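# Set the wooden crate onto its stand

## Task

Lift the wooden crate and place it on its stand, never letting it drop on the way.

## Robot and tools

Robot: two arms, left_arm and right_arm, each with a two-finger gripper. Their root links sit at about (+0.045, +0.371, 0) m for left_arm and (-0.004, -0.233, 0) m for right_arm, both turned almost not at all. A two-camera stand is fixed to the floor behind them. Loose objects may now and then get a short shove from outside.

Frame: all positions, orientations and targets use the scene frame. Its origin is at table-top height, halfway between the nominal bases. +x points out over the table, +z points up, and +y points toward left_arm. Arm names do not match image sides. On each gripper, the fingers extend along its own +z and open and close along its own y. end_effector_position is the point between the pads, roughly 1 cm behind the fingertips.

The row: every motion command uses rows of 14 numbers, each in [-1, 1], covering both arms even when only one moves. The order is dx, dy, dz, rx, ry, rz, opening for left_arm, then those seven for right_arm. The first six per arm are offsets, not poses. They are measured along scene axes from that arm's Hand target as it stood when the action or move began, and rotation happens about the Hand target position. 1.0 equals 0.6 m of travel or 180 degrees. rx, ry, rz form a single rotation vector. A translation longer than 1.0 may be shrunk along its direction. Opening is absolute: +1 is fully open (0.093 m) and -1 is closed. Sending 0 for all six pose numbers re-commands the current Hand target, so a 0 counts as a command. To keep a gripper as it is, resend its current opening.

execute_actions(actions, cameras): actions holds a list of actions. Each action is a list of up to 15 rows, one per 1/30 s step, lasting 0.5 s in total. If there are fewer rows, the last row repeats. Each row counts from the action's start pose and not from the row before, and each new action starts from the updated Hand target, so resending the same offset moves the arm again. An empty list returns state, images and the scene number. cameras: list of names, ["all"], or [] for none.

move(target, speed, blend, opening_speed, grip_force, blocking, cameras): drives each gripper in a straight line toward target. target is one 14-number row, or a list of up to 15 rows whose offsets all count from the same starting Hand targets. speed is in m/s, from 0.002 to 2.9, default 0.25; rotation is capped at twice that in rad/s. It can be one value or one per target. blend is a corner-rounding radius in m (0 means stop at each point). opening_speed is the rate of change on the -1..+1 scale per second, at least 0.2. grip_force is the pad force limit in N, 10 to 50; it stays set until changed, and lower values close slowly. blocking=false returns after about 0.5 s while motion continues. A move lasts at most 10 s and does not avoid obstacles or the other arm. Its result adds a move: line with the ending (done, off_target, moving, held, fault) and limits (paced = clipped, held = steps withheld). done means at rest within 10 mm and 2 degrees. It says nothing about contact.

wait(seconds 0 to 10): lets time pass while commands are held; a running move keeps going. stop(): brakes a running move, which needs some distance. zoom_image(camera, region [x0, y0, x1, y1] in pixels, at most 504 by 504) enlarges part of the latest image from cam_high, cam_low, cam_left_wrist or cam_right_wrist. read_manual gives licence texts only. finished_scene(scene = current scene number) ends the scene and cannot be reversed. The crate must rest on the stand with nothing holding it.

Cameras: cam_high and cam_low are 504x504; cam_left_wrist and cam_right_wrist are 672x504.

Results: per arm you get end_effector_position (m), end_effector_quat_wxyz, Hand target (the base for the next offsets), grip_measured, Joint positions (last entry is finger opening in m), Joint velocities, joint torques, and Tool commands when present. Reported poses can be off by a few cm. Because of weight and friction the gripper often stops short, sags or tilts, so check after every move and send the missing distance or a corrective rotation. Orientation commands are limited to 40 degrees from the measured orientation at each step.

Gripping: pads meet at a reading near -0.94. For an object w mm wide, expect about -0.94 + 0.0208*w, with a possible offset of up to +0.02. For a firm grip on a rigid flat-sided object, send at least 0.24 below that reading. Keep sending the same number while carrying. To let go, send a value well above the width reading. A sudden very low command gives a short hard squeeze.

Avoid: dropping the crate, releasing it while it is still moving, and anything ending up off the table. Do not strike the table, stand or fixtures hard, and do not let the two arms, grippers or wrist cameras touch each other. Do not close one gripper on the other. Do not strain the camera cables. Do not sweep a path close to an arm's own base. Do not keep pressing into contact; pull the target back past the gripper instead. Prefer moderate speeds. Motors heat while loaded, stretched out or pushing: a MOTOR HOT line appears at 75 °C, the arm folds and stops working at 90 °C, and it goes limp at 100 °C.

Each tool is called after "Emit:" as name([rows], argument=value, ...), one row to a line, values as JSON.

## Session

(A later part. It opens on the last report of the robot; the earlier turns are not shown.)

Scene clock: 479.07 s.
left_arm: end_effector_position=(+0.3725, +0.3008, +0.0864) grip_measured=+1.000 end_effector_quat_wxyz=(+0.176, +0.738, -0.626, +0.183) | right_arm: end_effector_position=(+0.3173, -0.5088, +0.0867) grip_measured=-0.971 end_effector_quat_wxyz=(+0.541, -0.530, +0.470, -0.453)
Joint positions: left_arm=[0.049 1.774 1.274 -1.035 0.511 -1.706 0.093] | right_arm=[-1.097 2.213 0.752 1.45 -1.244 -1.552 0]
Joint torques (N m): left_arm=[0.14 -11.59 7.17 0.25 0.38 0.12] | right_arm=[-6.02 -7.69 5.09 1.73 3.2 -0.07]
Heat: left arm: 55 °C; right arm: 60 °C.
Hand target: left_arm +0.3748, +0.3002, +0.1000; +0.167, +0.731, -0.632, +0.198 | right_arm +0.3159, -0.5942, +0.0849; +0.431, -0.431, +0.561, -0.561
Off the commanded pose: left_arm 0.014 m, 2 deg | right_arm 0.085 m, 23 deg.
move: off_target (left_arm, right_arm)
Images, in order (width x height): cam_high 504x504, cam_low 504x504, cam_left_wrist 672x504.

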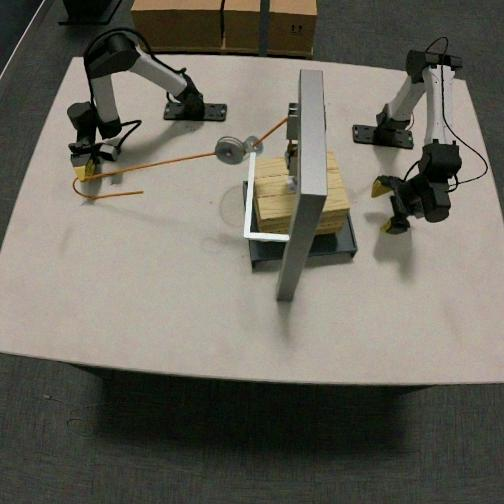

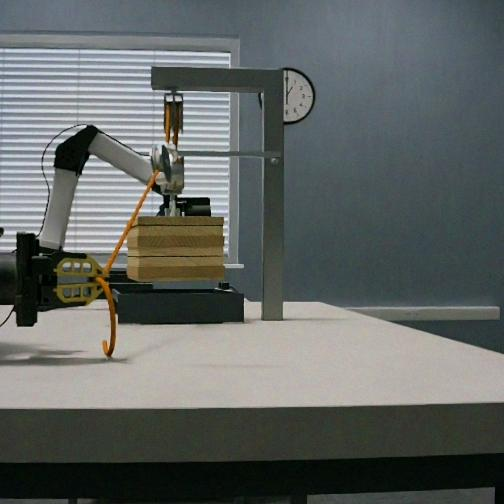

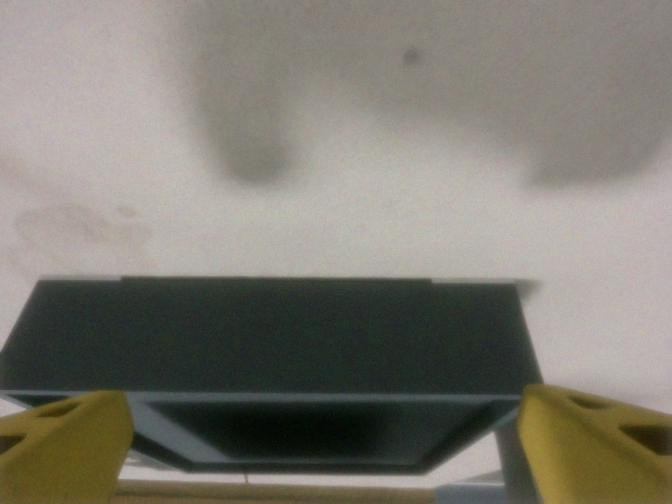

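Emit:
move(target=[0,0.02,0.03,0,0,0,1, 0,0.13,0.01,0,0,0,-1], speed=0.08, cameras=["cam_high","cam_low","cam_left_wrist"])

Emit:
zoom_image(camera="cam_low", region=[100, 190, 260, 340])

Scene clock: 503.53 s.
left_arm: end_effector_position=(+0.3693, +0.3110, +0.0998) grip_measured=+1.000 end_effector_quat_wxyz=(+0.183, +0.737, -0.626, +0.177) | right_arm: end_effector_position=(+0.3200, -0.4504, +0.0835) grip_measured=-0.971 end_effector_quat_wxyz=(+0.526, -0.510, +0.517, -0.442)
Joint positions: left_arm=[0.083 1.774 1.328 -1.128 0.514 -1.663 0.093] | right_arm=[-0.978 2.064 0.496 1.454 -1.053 -1.575 0]
Joint torques (N m): left_arm=[0.43 -12.08 8.21 0.18 0.39 0.12] | right_arm=[-4.7 -6.42 3.23 2.8 2.61 -0.06]
Heat: left arm: 58 °C; right arm: 60 °C.
Hand target: left_arm +0.3749, +0.3121, +0.1180; +0.167, +0.731, -0.632, +0.198 | right_arm +0.3159, -0.5162, +0.0910; +0.431, -0.431, +0.561, -0.561
Off the commanded pose: left_arm 0.019 m, 3 deg | right_arm 0.066 m, 20 deg.
move: off_target (left_arm, right_arm)
Images, in order (width x height): cam_high 504x504, cam_low 504x504, cam_left_wrist 672x504.

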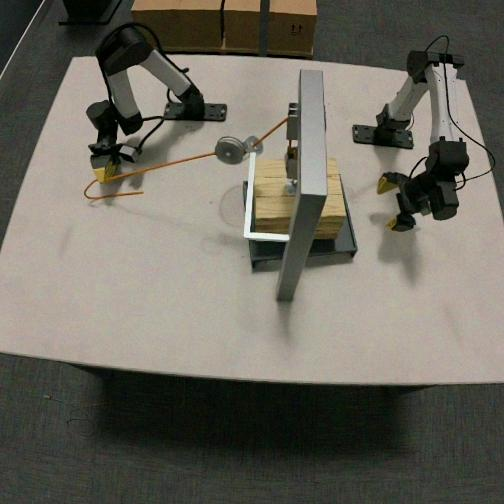

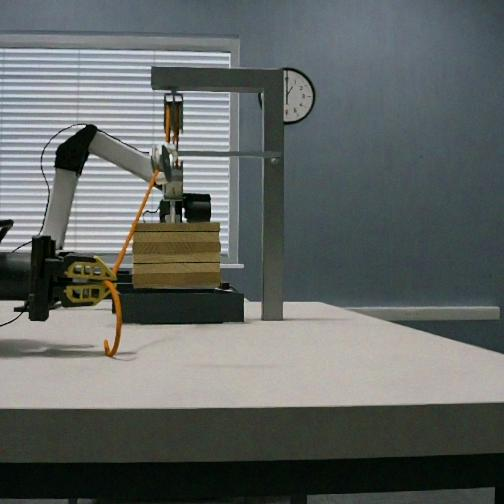

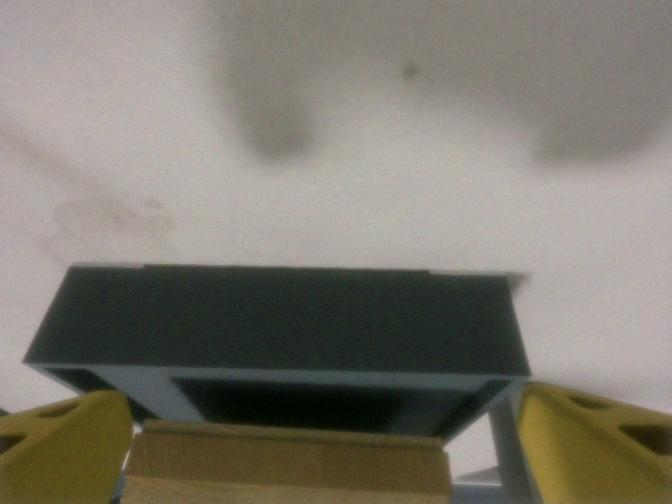

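Scaled by 3.150.

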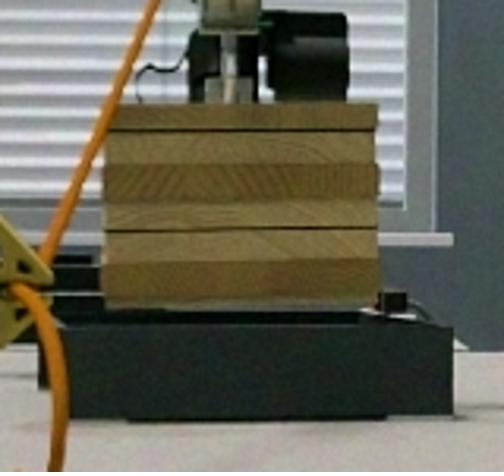

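Emit:
move(target=[0,0,0,0,0,0,1, 0,0.117,0,0,0,0,-1], speed=0.07, cameras=["cam_high","cam_low","cam_left_wrist"])

Emit:
zoom_image(camera="cam_low", region=[100, 190, 260, 340])

Scene clock: 521.00 s.
left_arm: end_effector_position=(+0.3692, +0.3110, +0.0998) grip_measured=+1.000 end_effector_quat_wxyz=(+0.183, +0.738, -0.626, +0.177) | right_arm: end_effector_position=(+0.3191, -0.3885, +0.0818) grip_measured=-0.971 end_effector_quat_wxyz=(+0.508, -0.518, +0.537, -0.432)
Joint positions: left_arm=[0.083 1.774 1.328 -1.128 0.514 -1.663 0.093] | right_arm=[-0.819 1.919 0.288 1.456 -0.872 -1.606 0]
Joint torques (N m): left_arm=[0.44 -12.07 8.2 0.18 0.39 0.13] | right_arm=[-3.86 -4.67 2.24 3.15 2.31 -0.11]
Heat: left arm: 59 °C; right arm: 58 °C.
Hand target: left_arm +0.3749, +0.3121, +0.1180; +0.167, +0.731, -0.632, +0.198 | right_arm +0.3159, -0.4459, +0.0909; +0.431, -0.431, +0.561, -0.560
Off the commanded pose: left_arm 0.019 m, 3 deg | right_arm 0.058 m, 20 deg.
joint sent to its limit (right arm) — joint 4 (wrist pitch), upper limit. The joint targets are off in position and orientation.
move: off_target (left_arm, right_arm)
Images, in order (width x height): cam_high 504x504, cam_low 504x504, cam_left_wrist 672x504.

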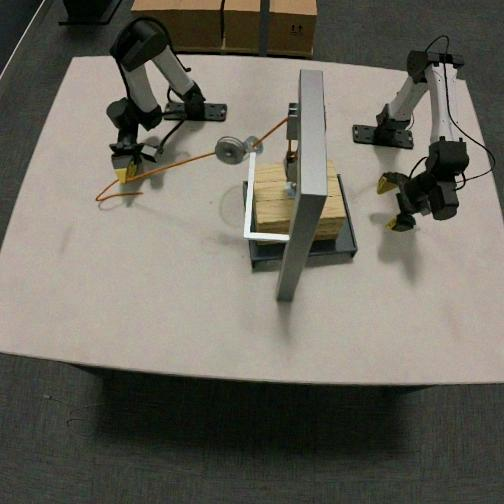

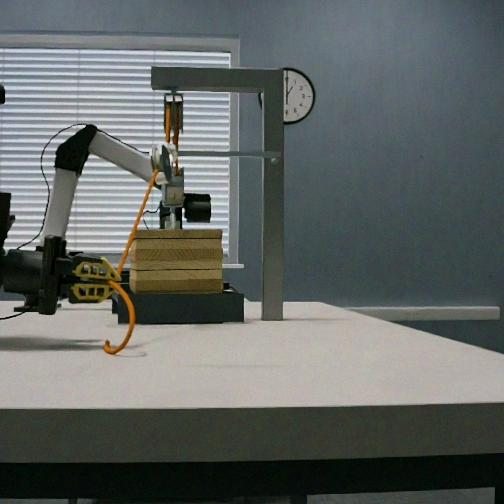

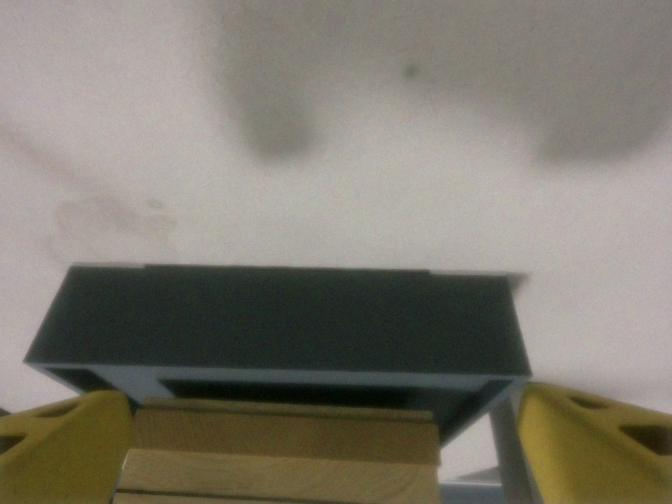

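Scaled by 3.150.

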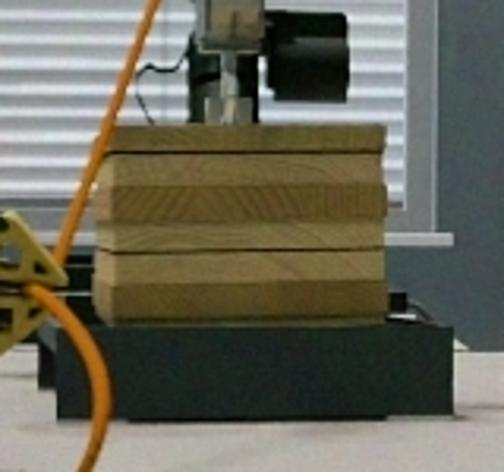

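Emit:
move(target=[0,0,0,0,0,0,1, 0,0.1,0,0,0,0,-1], speed=0.07, cameras=["cam_high","cam_low","cam_left_wrist"])

Emit:
zoom_image(camera="cam_low", region=[100, 190, 260, 340])

Emit:
zoom_image(camera="cam_high", region=[220, 130, 380, 280])

Scene clock: 529.10 s.
left_arm: end_effector_position=(+0.3692, +0.3110, +0.0998) grip_measured=+1.000 end_effector_quat_wxyz=(+0.183, +0.738, -0.626, +0.177) | right_arm: end_effector_position=(+0.3206, -0.3417, +0.0796) grip_measured=-0.971 end_effector_quat_wxyz=(-0.476, +0.520, -0.557, +0.439)
Joint positions: left_arm=[0.083 1.774 1.328 -1.128 0.514 -1.663 0.093] | right_arm=[-0.609 1.804 0.15 1.456 -0.606 -1.609 0]
Joint torques (N m): left_arm=[0.43 -12.07 8.2 0.19 0.39 0.12] | right_arm=[-2.91 -3.28 1.59 3.24 1.95 0]
Heat: left arm: 59 °C; right arm: 57 °C.
Hand target: left_arm +0.3749, +0.3121, +0.1180; +0.167, +0.731, -0.632, +0.198 | right_arm +0.3159, -0.3861, +0.0910; -0.431, +0.431, -0.561, +0.561
Off the commanded pose: left_arm 0.019 m, 3 deg | right_arm 0.046 m, 18 deg.
joint sent to its limit (right arm) — joint 4 (wrist pitch), upper limit. The joint targets are off in position and orientation.
move: off_target (left_arm, right_arm)
Images, in order (width x height): cam_high 504x504, cam_low 504x504, cam_left_wrist 672x504.

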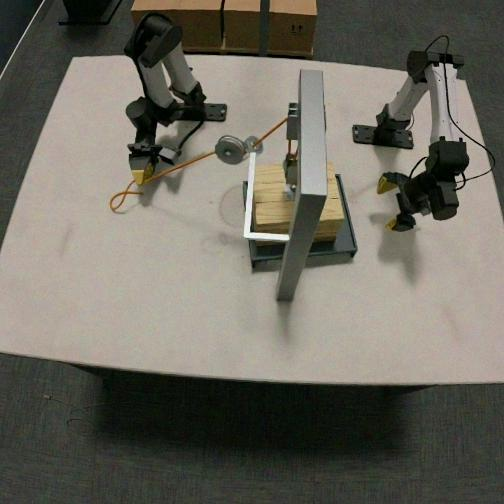

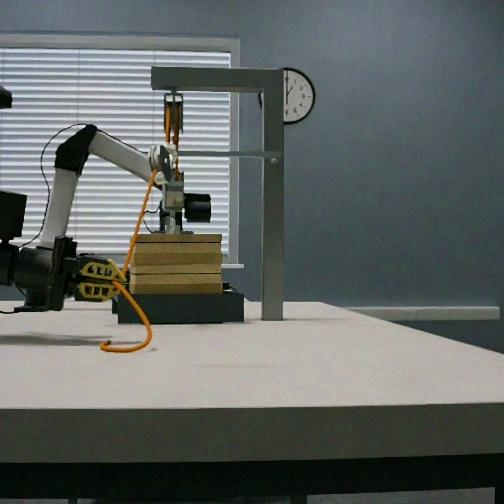

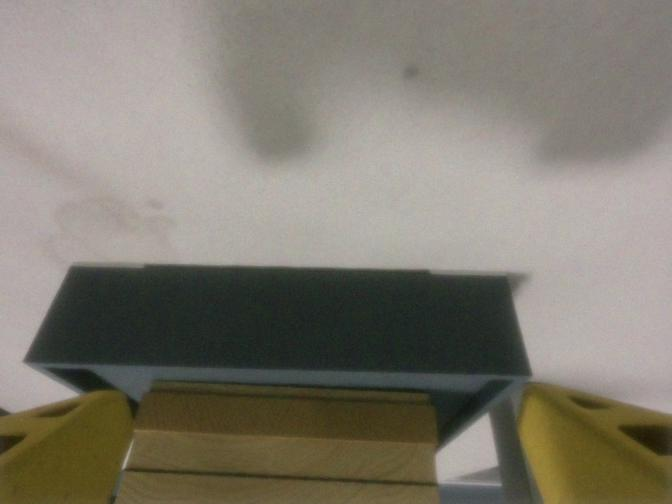

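Scaled by 3.150.

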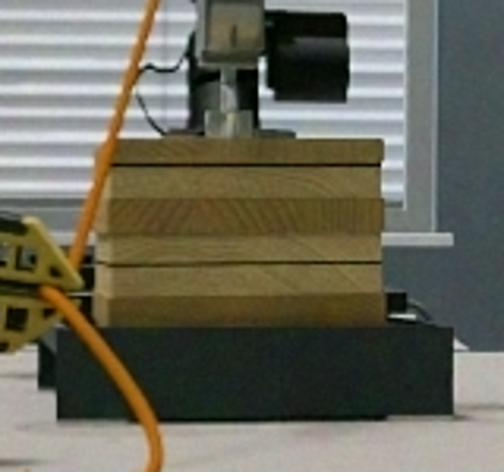

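Scaled by 3.150.

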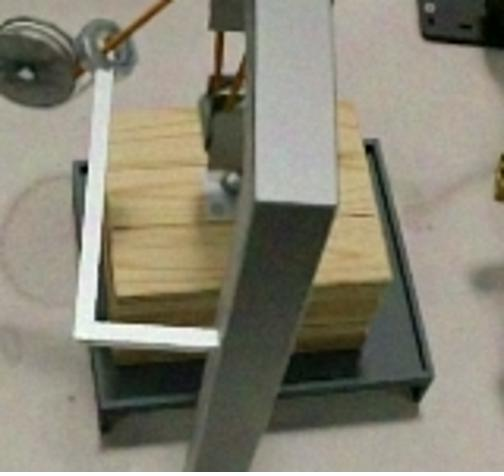

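Emit:
move(target=[0,0,0,0,0,0,1, 0,0.08,0,0,0,0,-1], speed=0.07, cameras=["cam_high","cam_low","cam_left_wrist"])

Emit:
zoom_image(camera="cam_low", region=[100, 190, 260, 340])

Emit:
zoom_image(camera="cam_high", region=[220, 130, 380, 280])

Scene clock: 533.53 s.
left_arm: end_effector_position=(+0.3692, +0.3110, +0.0998) grip_measured=+1.000 end_effector_quat_wxyz=(+0.183, +0.738, -0.626, +0.177) | right_arm: end_effector_position=(+0.3189, -0.3181, +0.0696) grip_measured=-0.971 end_effector_quat_wxyz=(+0.417, -0.508, +0.592, -0.466)
Joint positions: left_arm=[0.083 1.774 1.328 -1.128 0.514 -1.663 0.093] | right_arm=[-0.383 1.754 0.071 1.456 -0.245 -1.605 0]
Joint torques (N m): left_arm=[0.42 -12.07 8.23 0.19 0.39 0.12] | right_arm=[-0.91 -4 1.44 3.47 0.93 0.18]
Heat: left arm: 59 °C; right arm: 55 °C.
Hand target: left_arm +0.3749, +0.3121, +0.1180; +0.167, +0.731, -0.632, +0.198 | right_arm +0.3159, -0.3380, +0.0909; +0.431, -0.431, +0.561, -0.561
Off the commanded pose: left_arm 0.019 m, 3 deg | right_arm 0.029 m, 15 deg.
joint sent to its limit (right arm) — joint 4 (wrist pitch), upper limit. The joint targets are off in orientation, not in position.
move: off_target (left_arm, right_arm)
Images, in order (width x height): cam_high 504x504, cam_low 504x504, cam_left_wrist 672x504.

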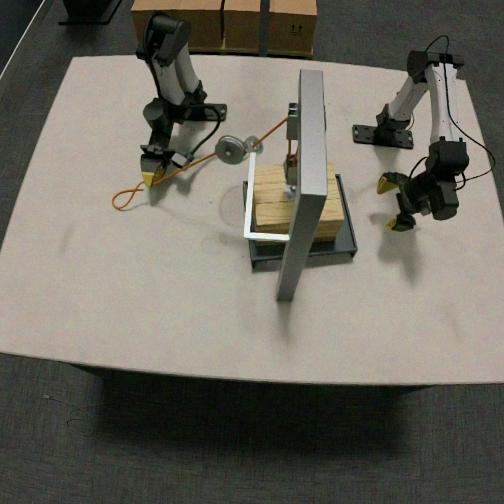

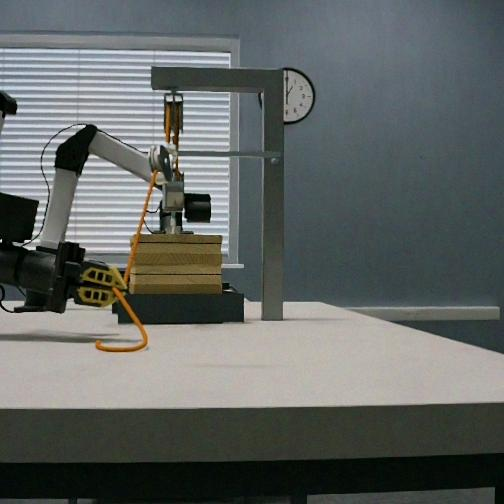

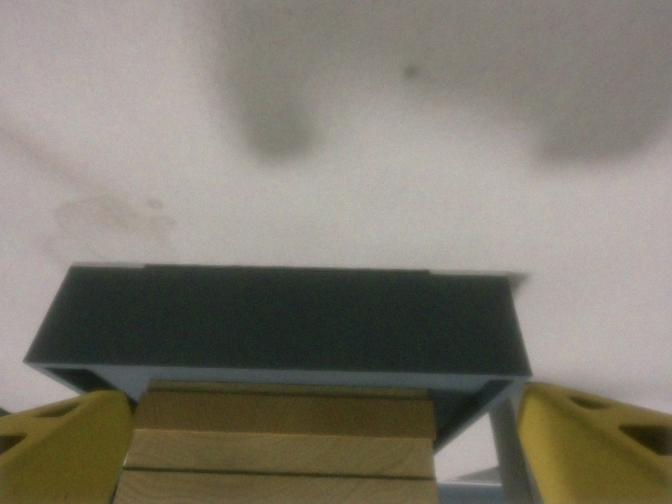

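Scaled by 3.150.

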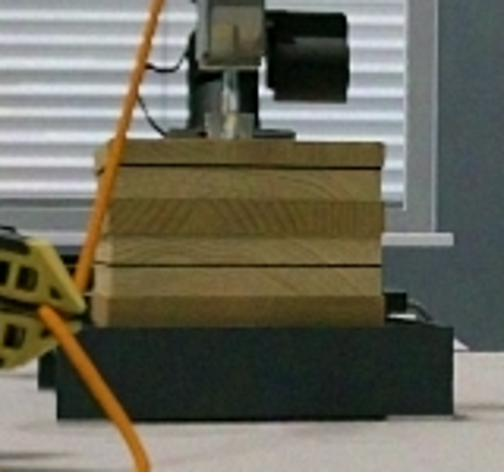

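Scaled by 3.150.

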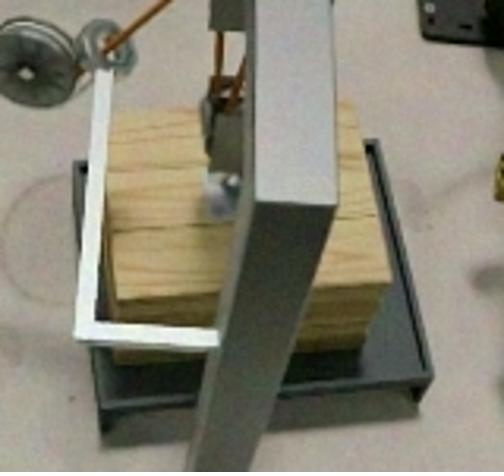

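Emit:
move(target=[0,0,0,0,0,0,1, 0,0.08,0.02,0,0,0,-1], speed=0.07, cameras=["cam_high","cam_low","cam_left_wrist"])

Emit:
zoom_image(camera="cam_low", region=[100, 190, 260, 340])

Emit:
zoom_image(camera="cam_high", region=[220, 130, 380, 280])

Scene clock: 537.87 s.
left_arm: end_effector_position=(+0.3692, +0.3110, +0.0998) grip_measured=+1.000 end_effector_quat_wxyz=(+0.183, +0.738, -0.626, +0.177) | right_arm: end_effector_position=(+0.3129, -0.2915, +0.0721) grip_measured=-0.971 end_effector_quat_wxyz=(+0.370, -0.485, +0.611, -0.504)
Joint positions: left_arm=[0.083 1.774 1.328 -1.128 0.514 -1.663 0.093] | right_arm=[-0.101 1.7 0.02 1.456 0.162 -1.57 0]
Joint torques (N m): left_arm=[0.43 -12.07 8.18 0.19 0.38 0.12] | right_arm=[0.91 -5.04 2.02 3.51 0.13 0.15]
Heat: left arm: 60 °C; right arm: 54 °C.
Hand target: left_arm +0.3749, +0.3121, +0.1180; +0.167, +0.731, -0.632, +0.198 | right_arm +0.3159, -0.2900, +0.1029; +0.431, -0.431, +0.561, -0.561
Off the commanded pose: left_arm 0.019 m, 3 deg | right_arm 0.031 m, 13 deg.
joint sent to its limit (right arm) — joint 4 (wrist pitch), upper limit. The joint targets are off in orientation, not in position.
move: off_target (left_arm, right_arm)
Images, in order (width x height): cam_high 504x504, cam_low 504x504, cam_left_wrist 672x504.

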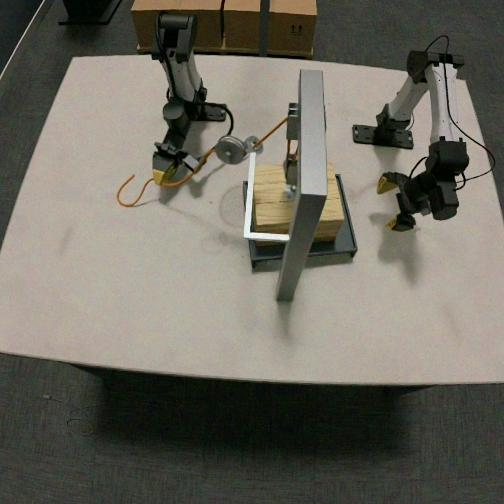

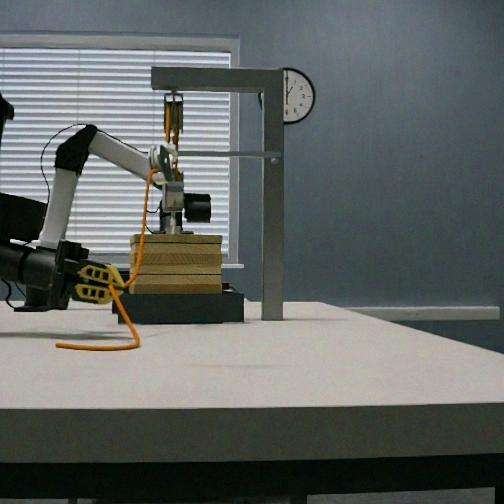

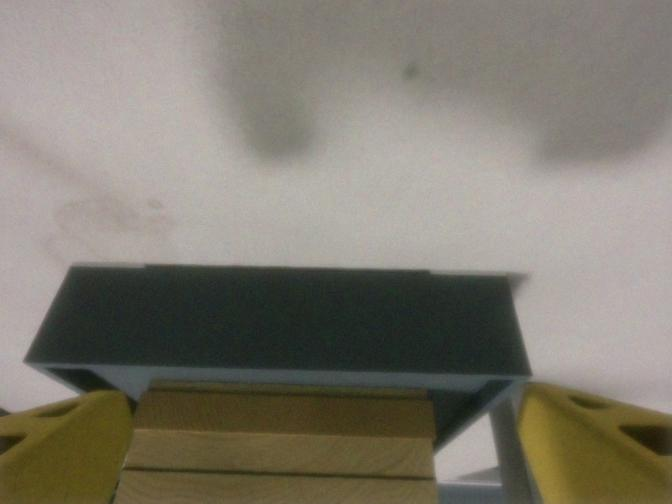

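Scaled by 3.150.

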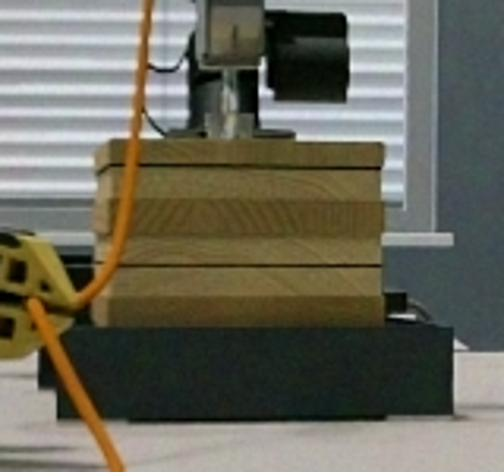

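Scaled by 3.150.

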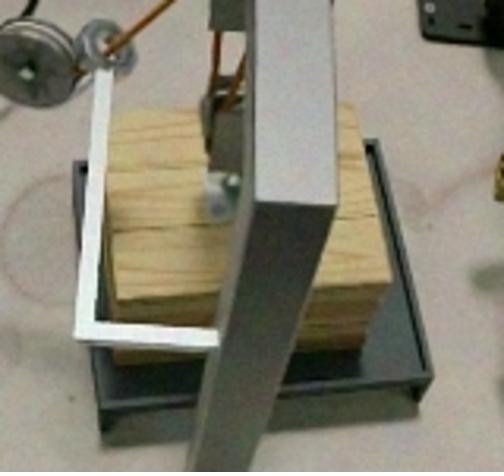

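Emit:
move(target=[0,0,0,0,0,0,1, 0,-0.02,-0.02,0,0,0,0.6], speed=0.1, opening_speed=1.0, cameras=["cam_high","cam_low"])

Emit:
zoom_image(camera="cam_low", region=[60, 190, 260, 390])

Scene clock: 551.00 s.
left_arm: end_effector_position=(+0.3692, +0.3110, +0.0998) grip_measured=+1.000 end_effector_quat_wxyz=(+0.183, +0.738, -0.626, +0.177) | right_arm: end_effector_position=(+0.3112, -0.3008, +0.0695) grip_measured=+0.597 end_effector_quat_wxyz=(+0.369, -0.482, +0.618, -0.500)
Joint positions: left_arm=[0.083 1.774 1.328 -1.128 0.514 -1.663 0.093] | right_arm=[-0.154 1.708 0.02 1.456 0.117 -1.57 0.074]
Joint torques (N m): left_arm=[0.46 -12.05 8.2 0.18 0.38 0.12] | right_arm=[-0.64 -2.33 3.18 3.47 -0.05 0.16]
Heat: left arm: 60 °C; right arm: 50 °C.
Hand target: left_arm +0.3749, +0.3121, +0.1180; +0.167, +0.731, -0.632, +0.198 | right_arm +0.3158, -0.3020, +0.0909; +0.431, -0.431, +0.561, -0.561
Off the commanded pose: left_arm 0.019 m, 3 deg | right_arm 0.022 m, 13 deg.
joint sent to its limit (right arm) — joint 4 (wrist pitch), upper limit. The joint targets are off in orientation, not in position.
move: off_target (left_arm, right_arm)
Images, in order (width x height): cam_high 504x504, cam_low 504x504.

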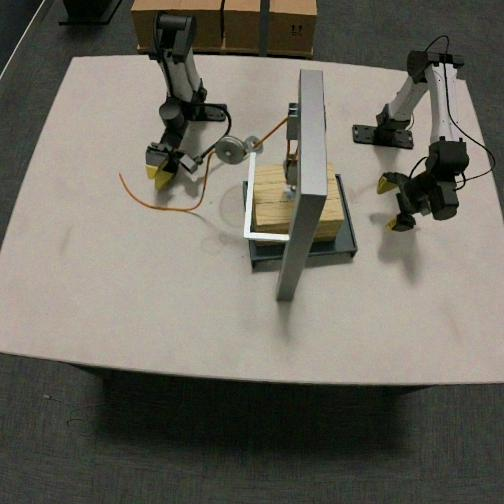

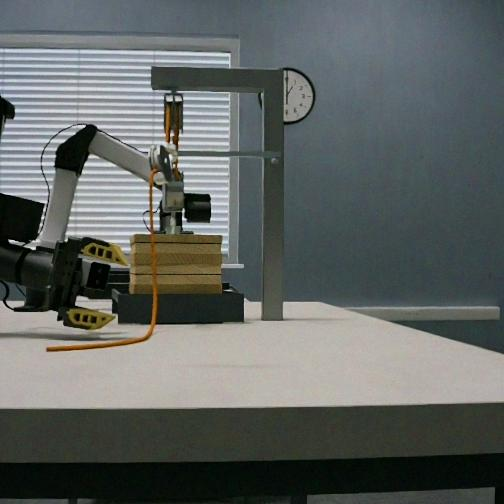

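Scaled by 2.520.

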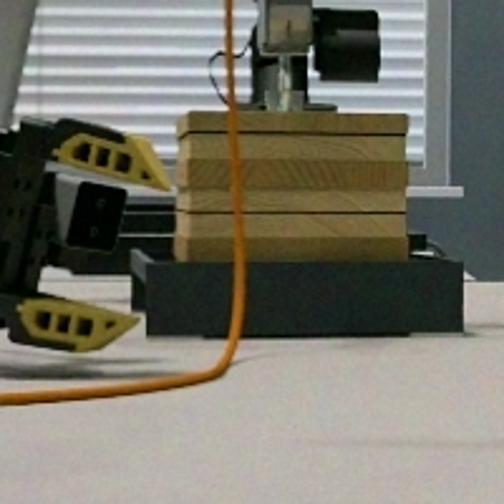

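Emit:
move(target=[0,0.1,0.1,0,0,0,1, -0.15,-0.04,0.02,0,0,0,0.6], speed=0.12, cameras=["all"])

Emit:
zoom_image(camera="cam_high", region=[220, 130, 380, 280])

Emit:
zoom_image(camera="cam_low", region=[100, 190, 260, 340])

Scene clock: 558.43 s.
left_arm: end_effector_position=(+0.3714, +0.3712, +0.1769) grip_measured=+1.000 end_effector_quat_wxyz=(+0.165, +0.734, -0.629, +0.196) | right_arm: end_effector_position=(+0.2265, -0.3286, +0.1075) grip_measured=+0.597 end_effector_quat_wxyz=(+0.376, -0.506, +0.616, -0.472)
Joint positions: left_arm=[0.27 1.788 1.65 -1.487 0.516 -1.451 0.093] | right_arm=[-0.714 0.384 -0.001 0.073 -0.481 -1.733 0.074]
Joint torques (N m): left_arm=[0.2 -7.25 7.91 0.1 0.36 0.13] | right_arm=[0.85 0.62 7.68 2.07 -0.03 0.15]
Heat: left arm: 59 °C; right arm: 49 °C.
Hand target: left_arm +0.3749, +0.3721, +0.1779; +0.167, +0.731, -0.632, +0.198 | right_arm +0.2259, -0.3260, +0.1029; +0.431, -0.431, +0.561, -0.561
Off the commanded pose: left_arm 0.004 m, 1 deg | right_arm 0.005 m, 16 deg.
joint sent to its limit (right arm) — joint 3 (elbow), lower limit, where the elbow is as bent as it goes. The joint targets are off in orientation, not in position.
move: off_target (right_arm)

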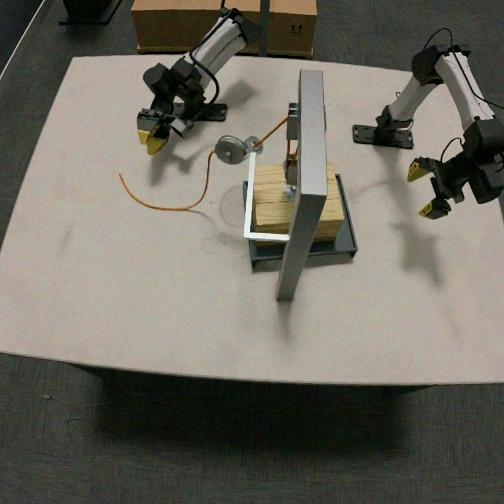

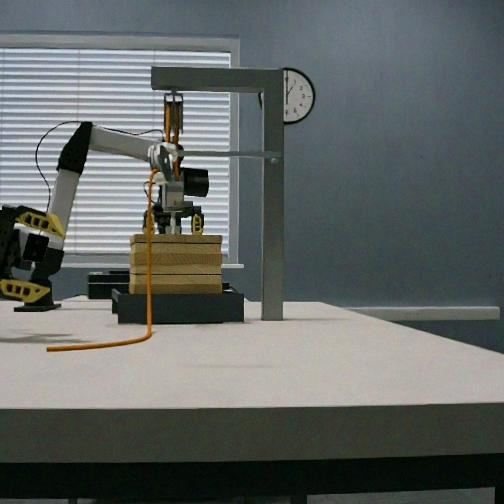

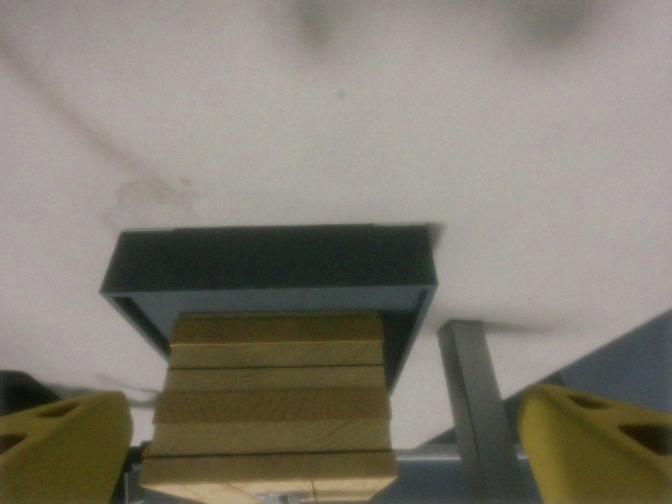

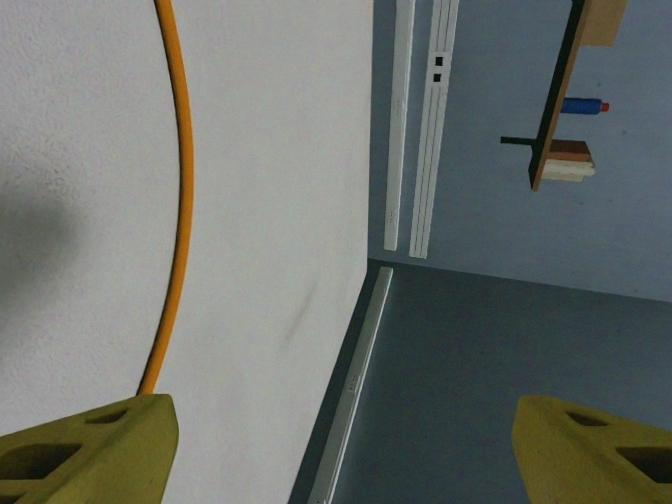

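Scaled by 3.150.

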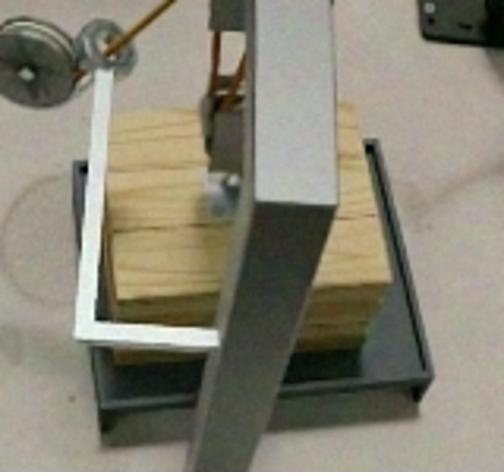

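Scaled by 3.150.

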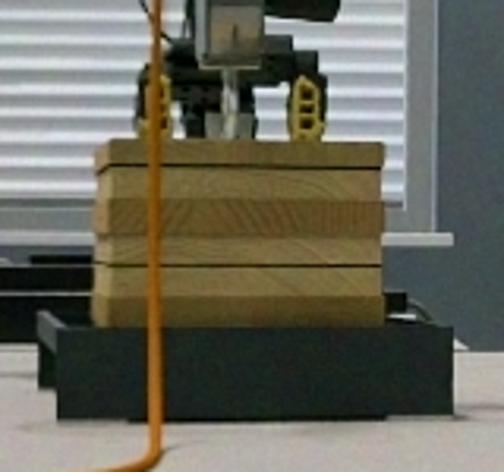

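Emit:
finished_scene(scene=2)

The scene is finished: the task was done.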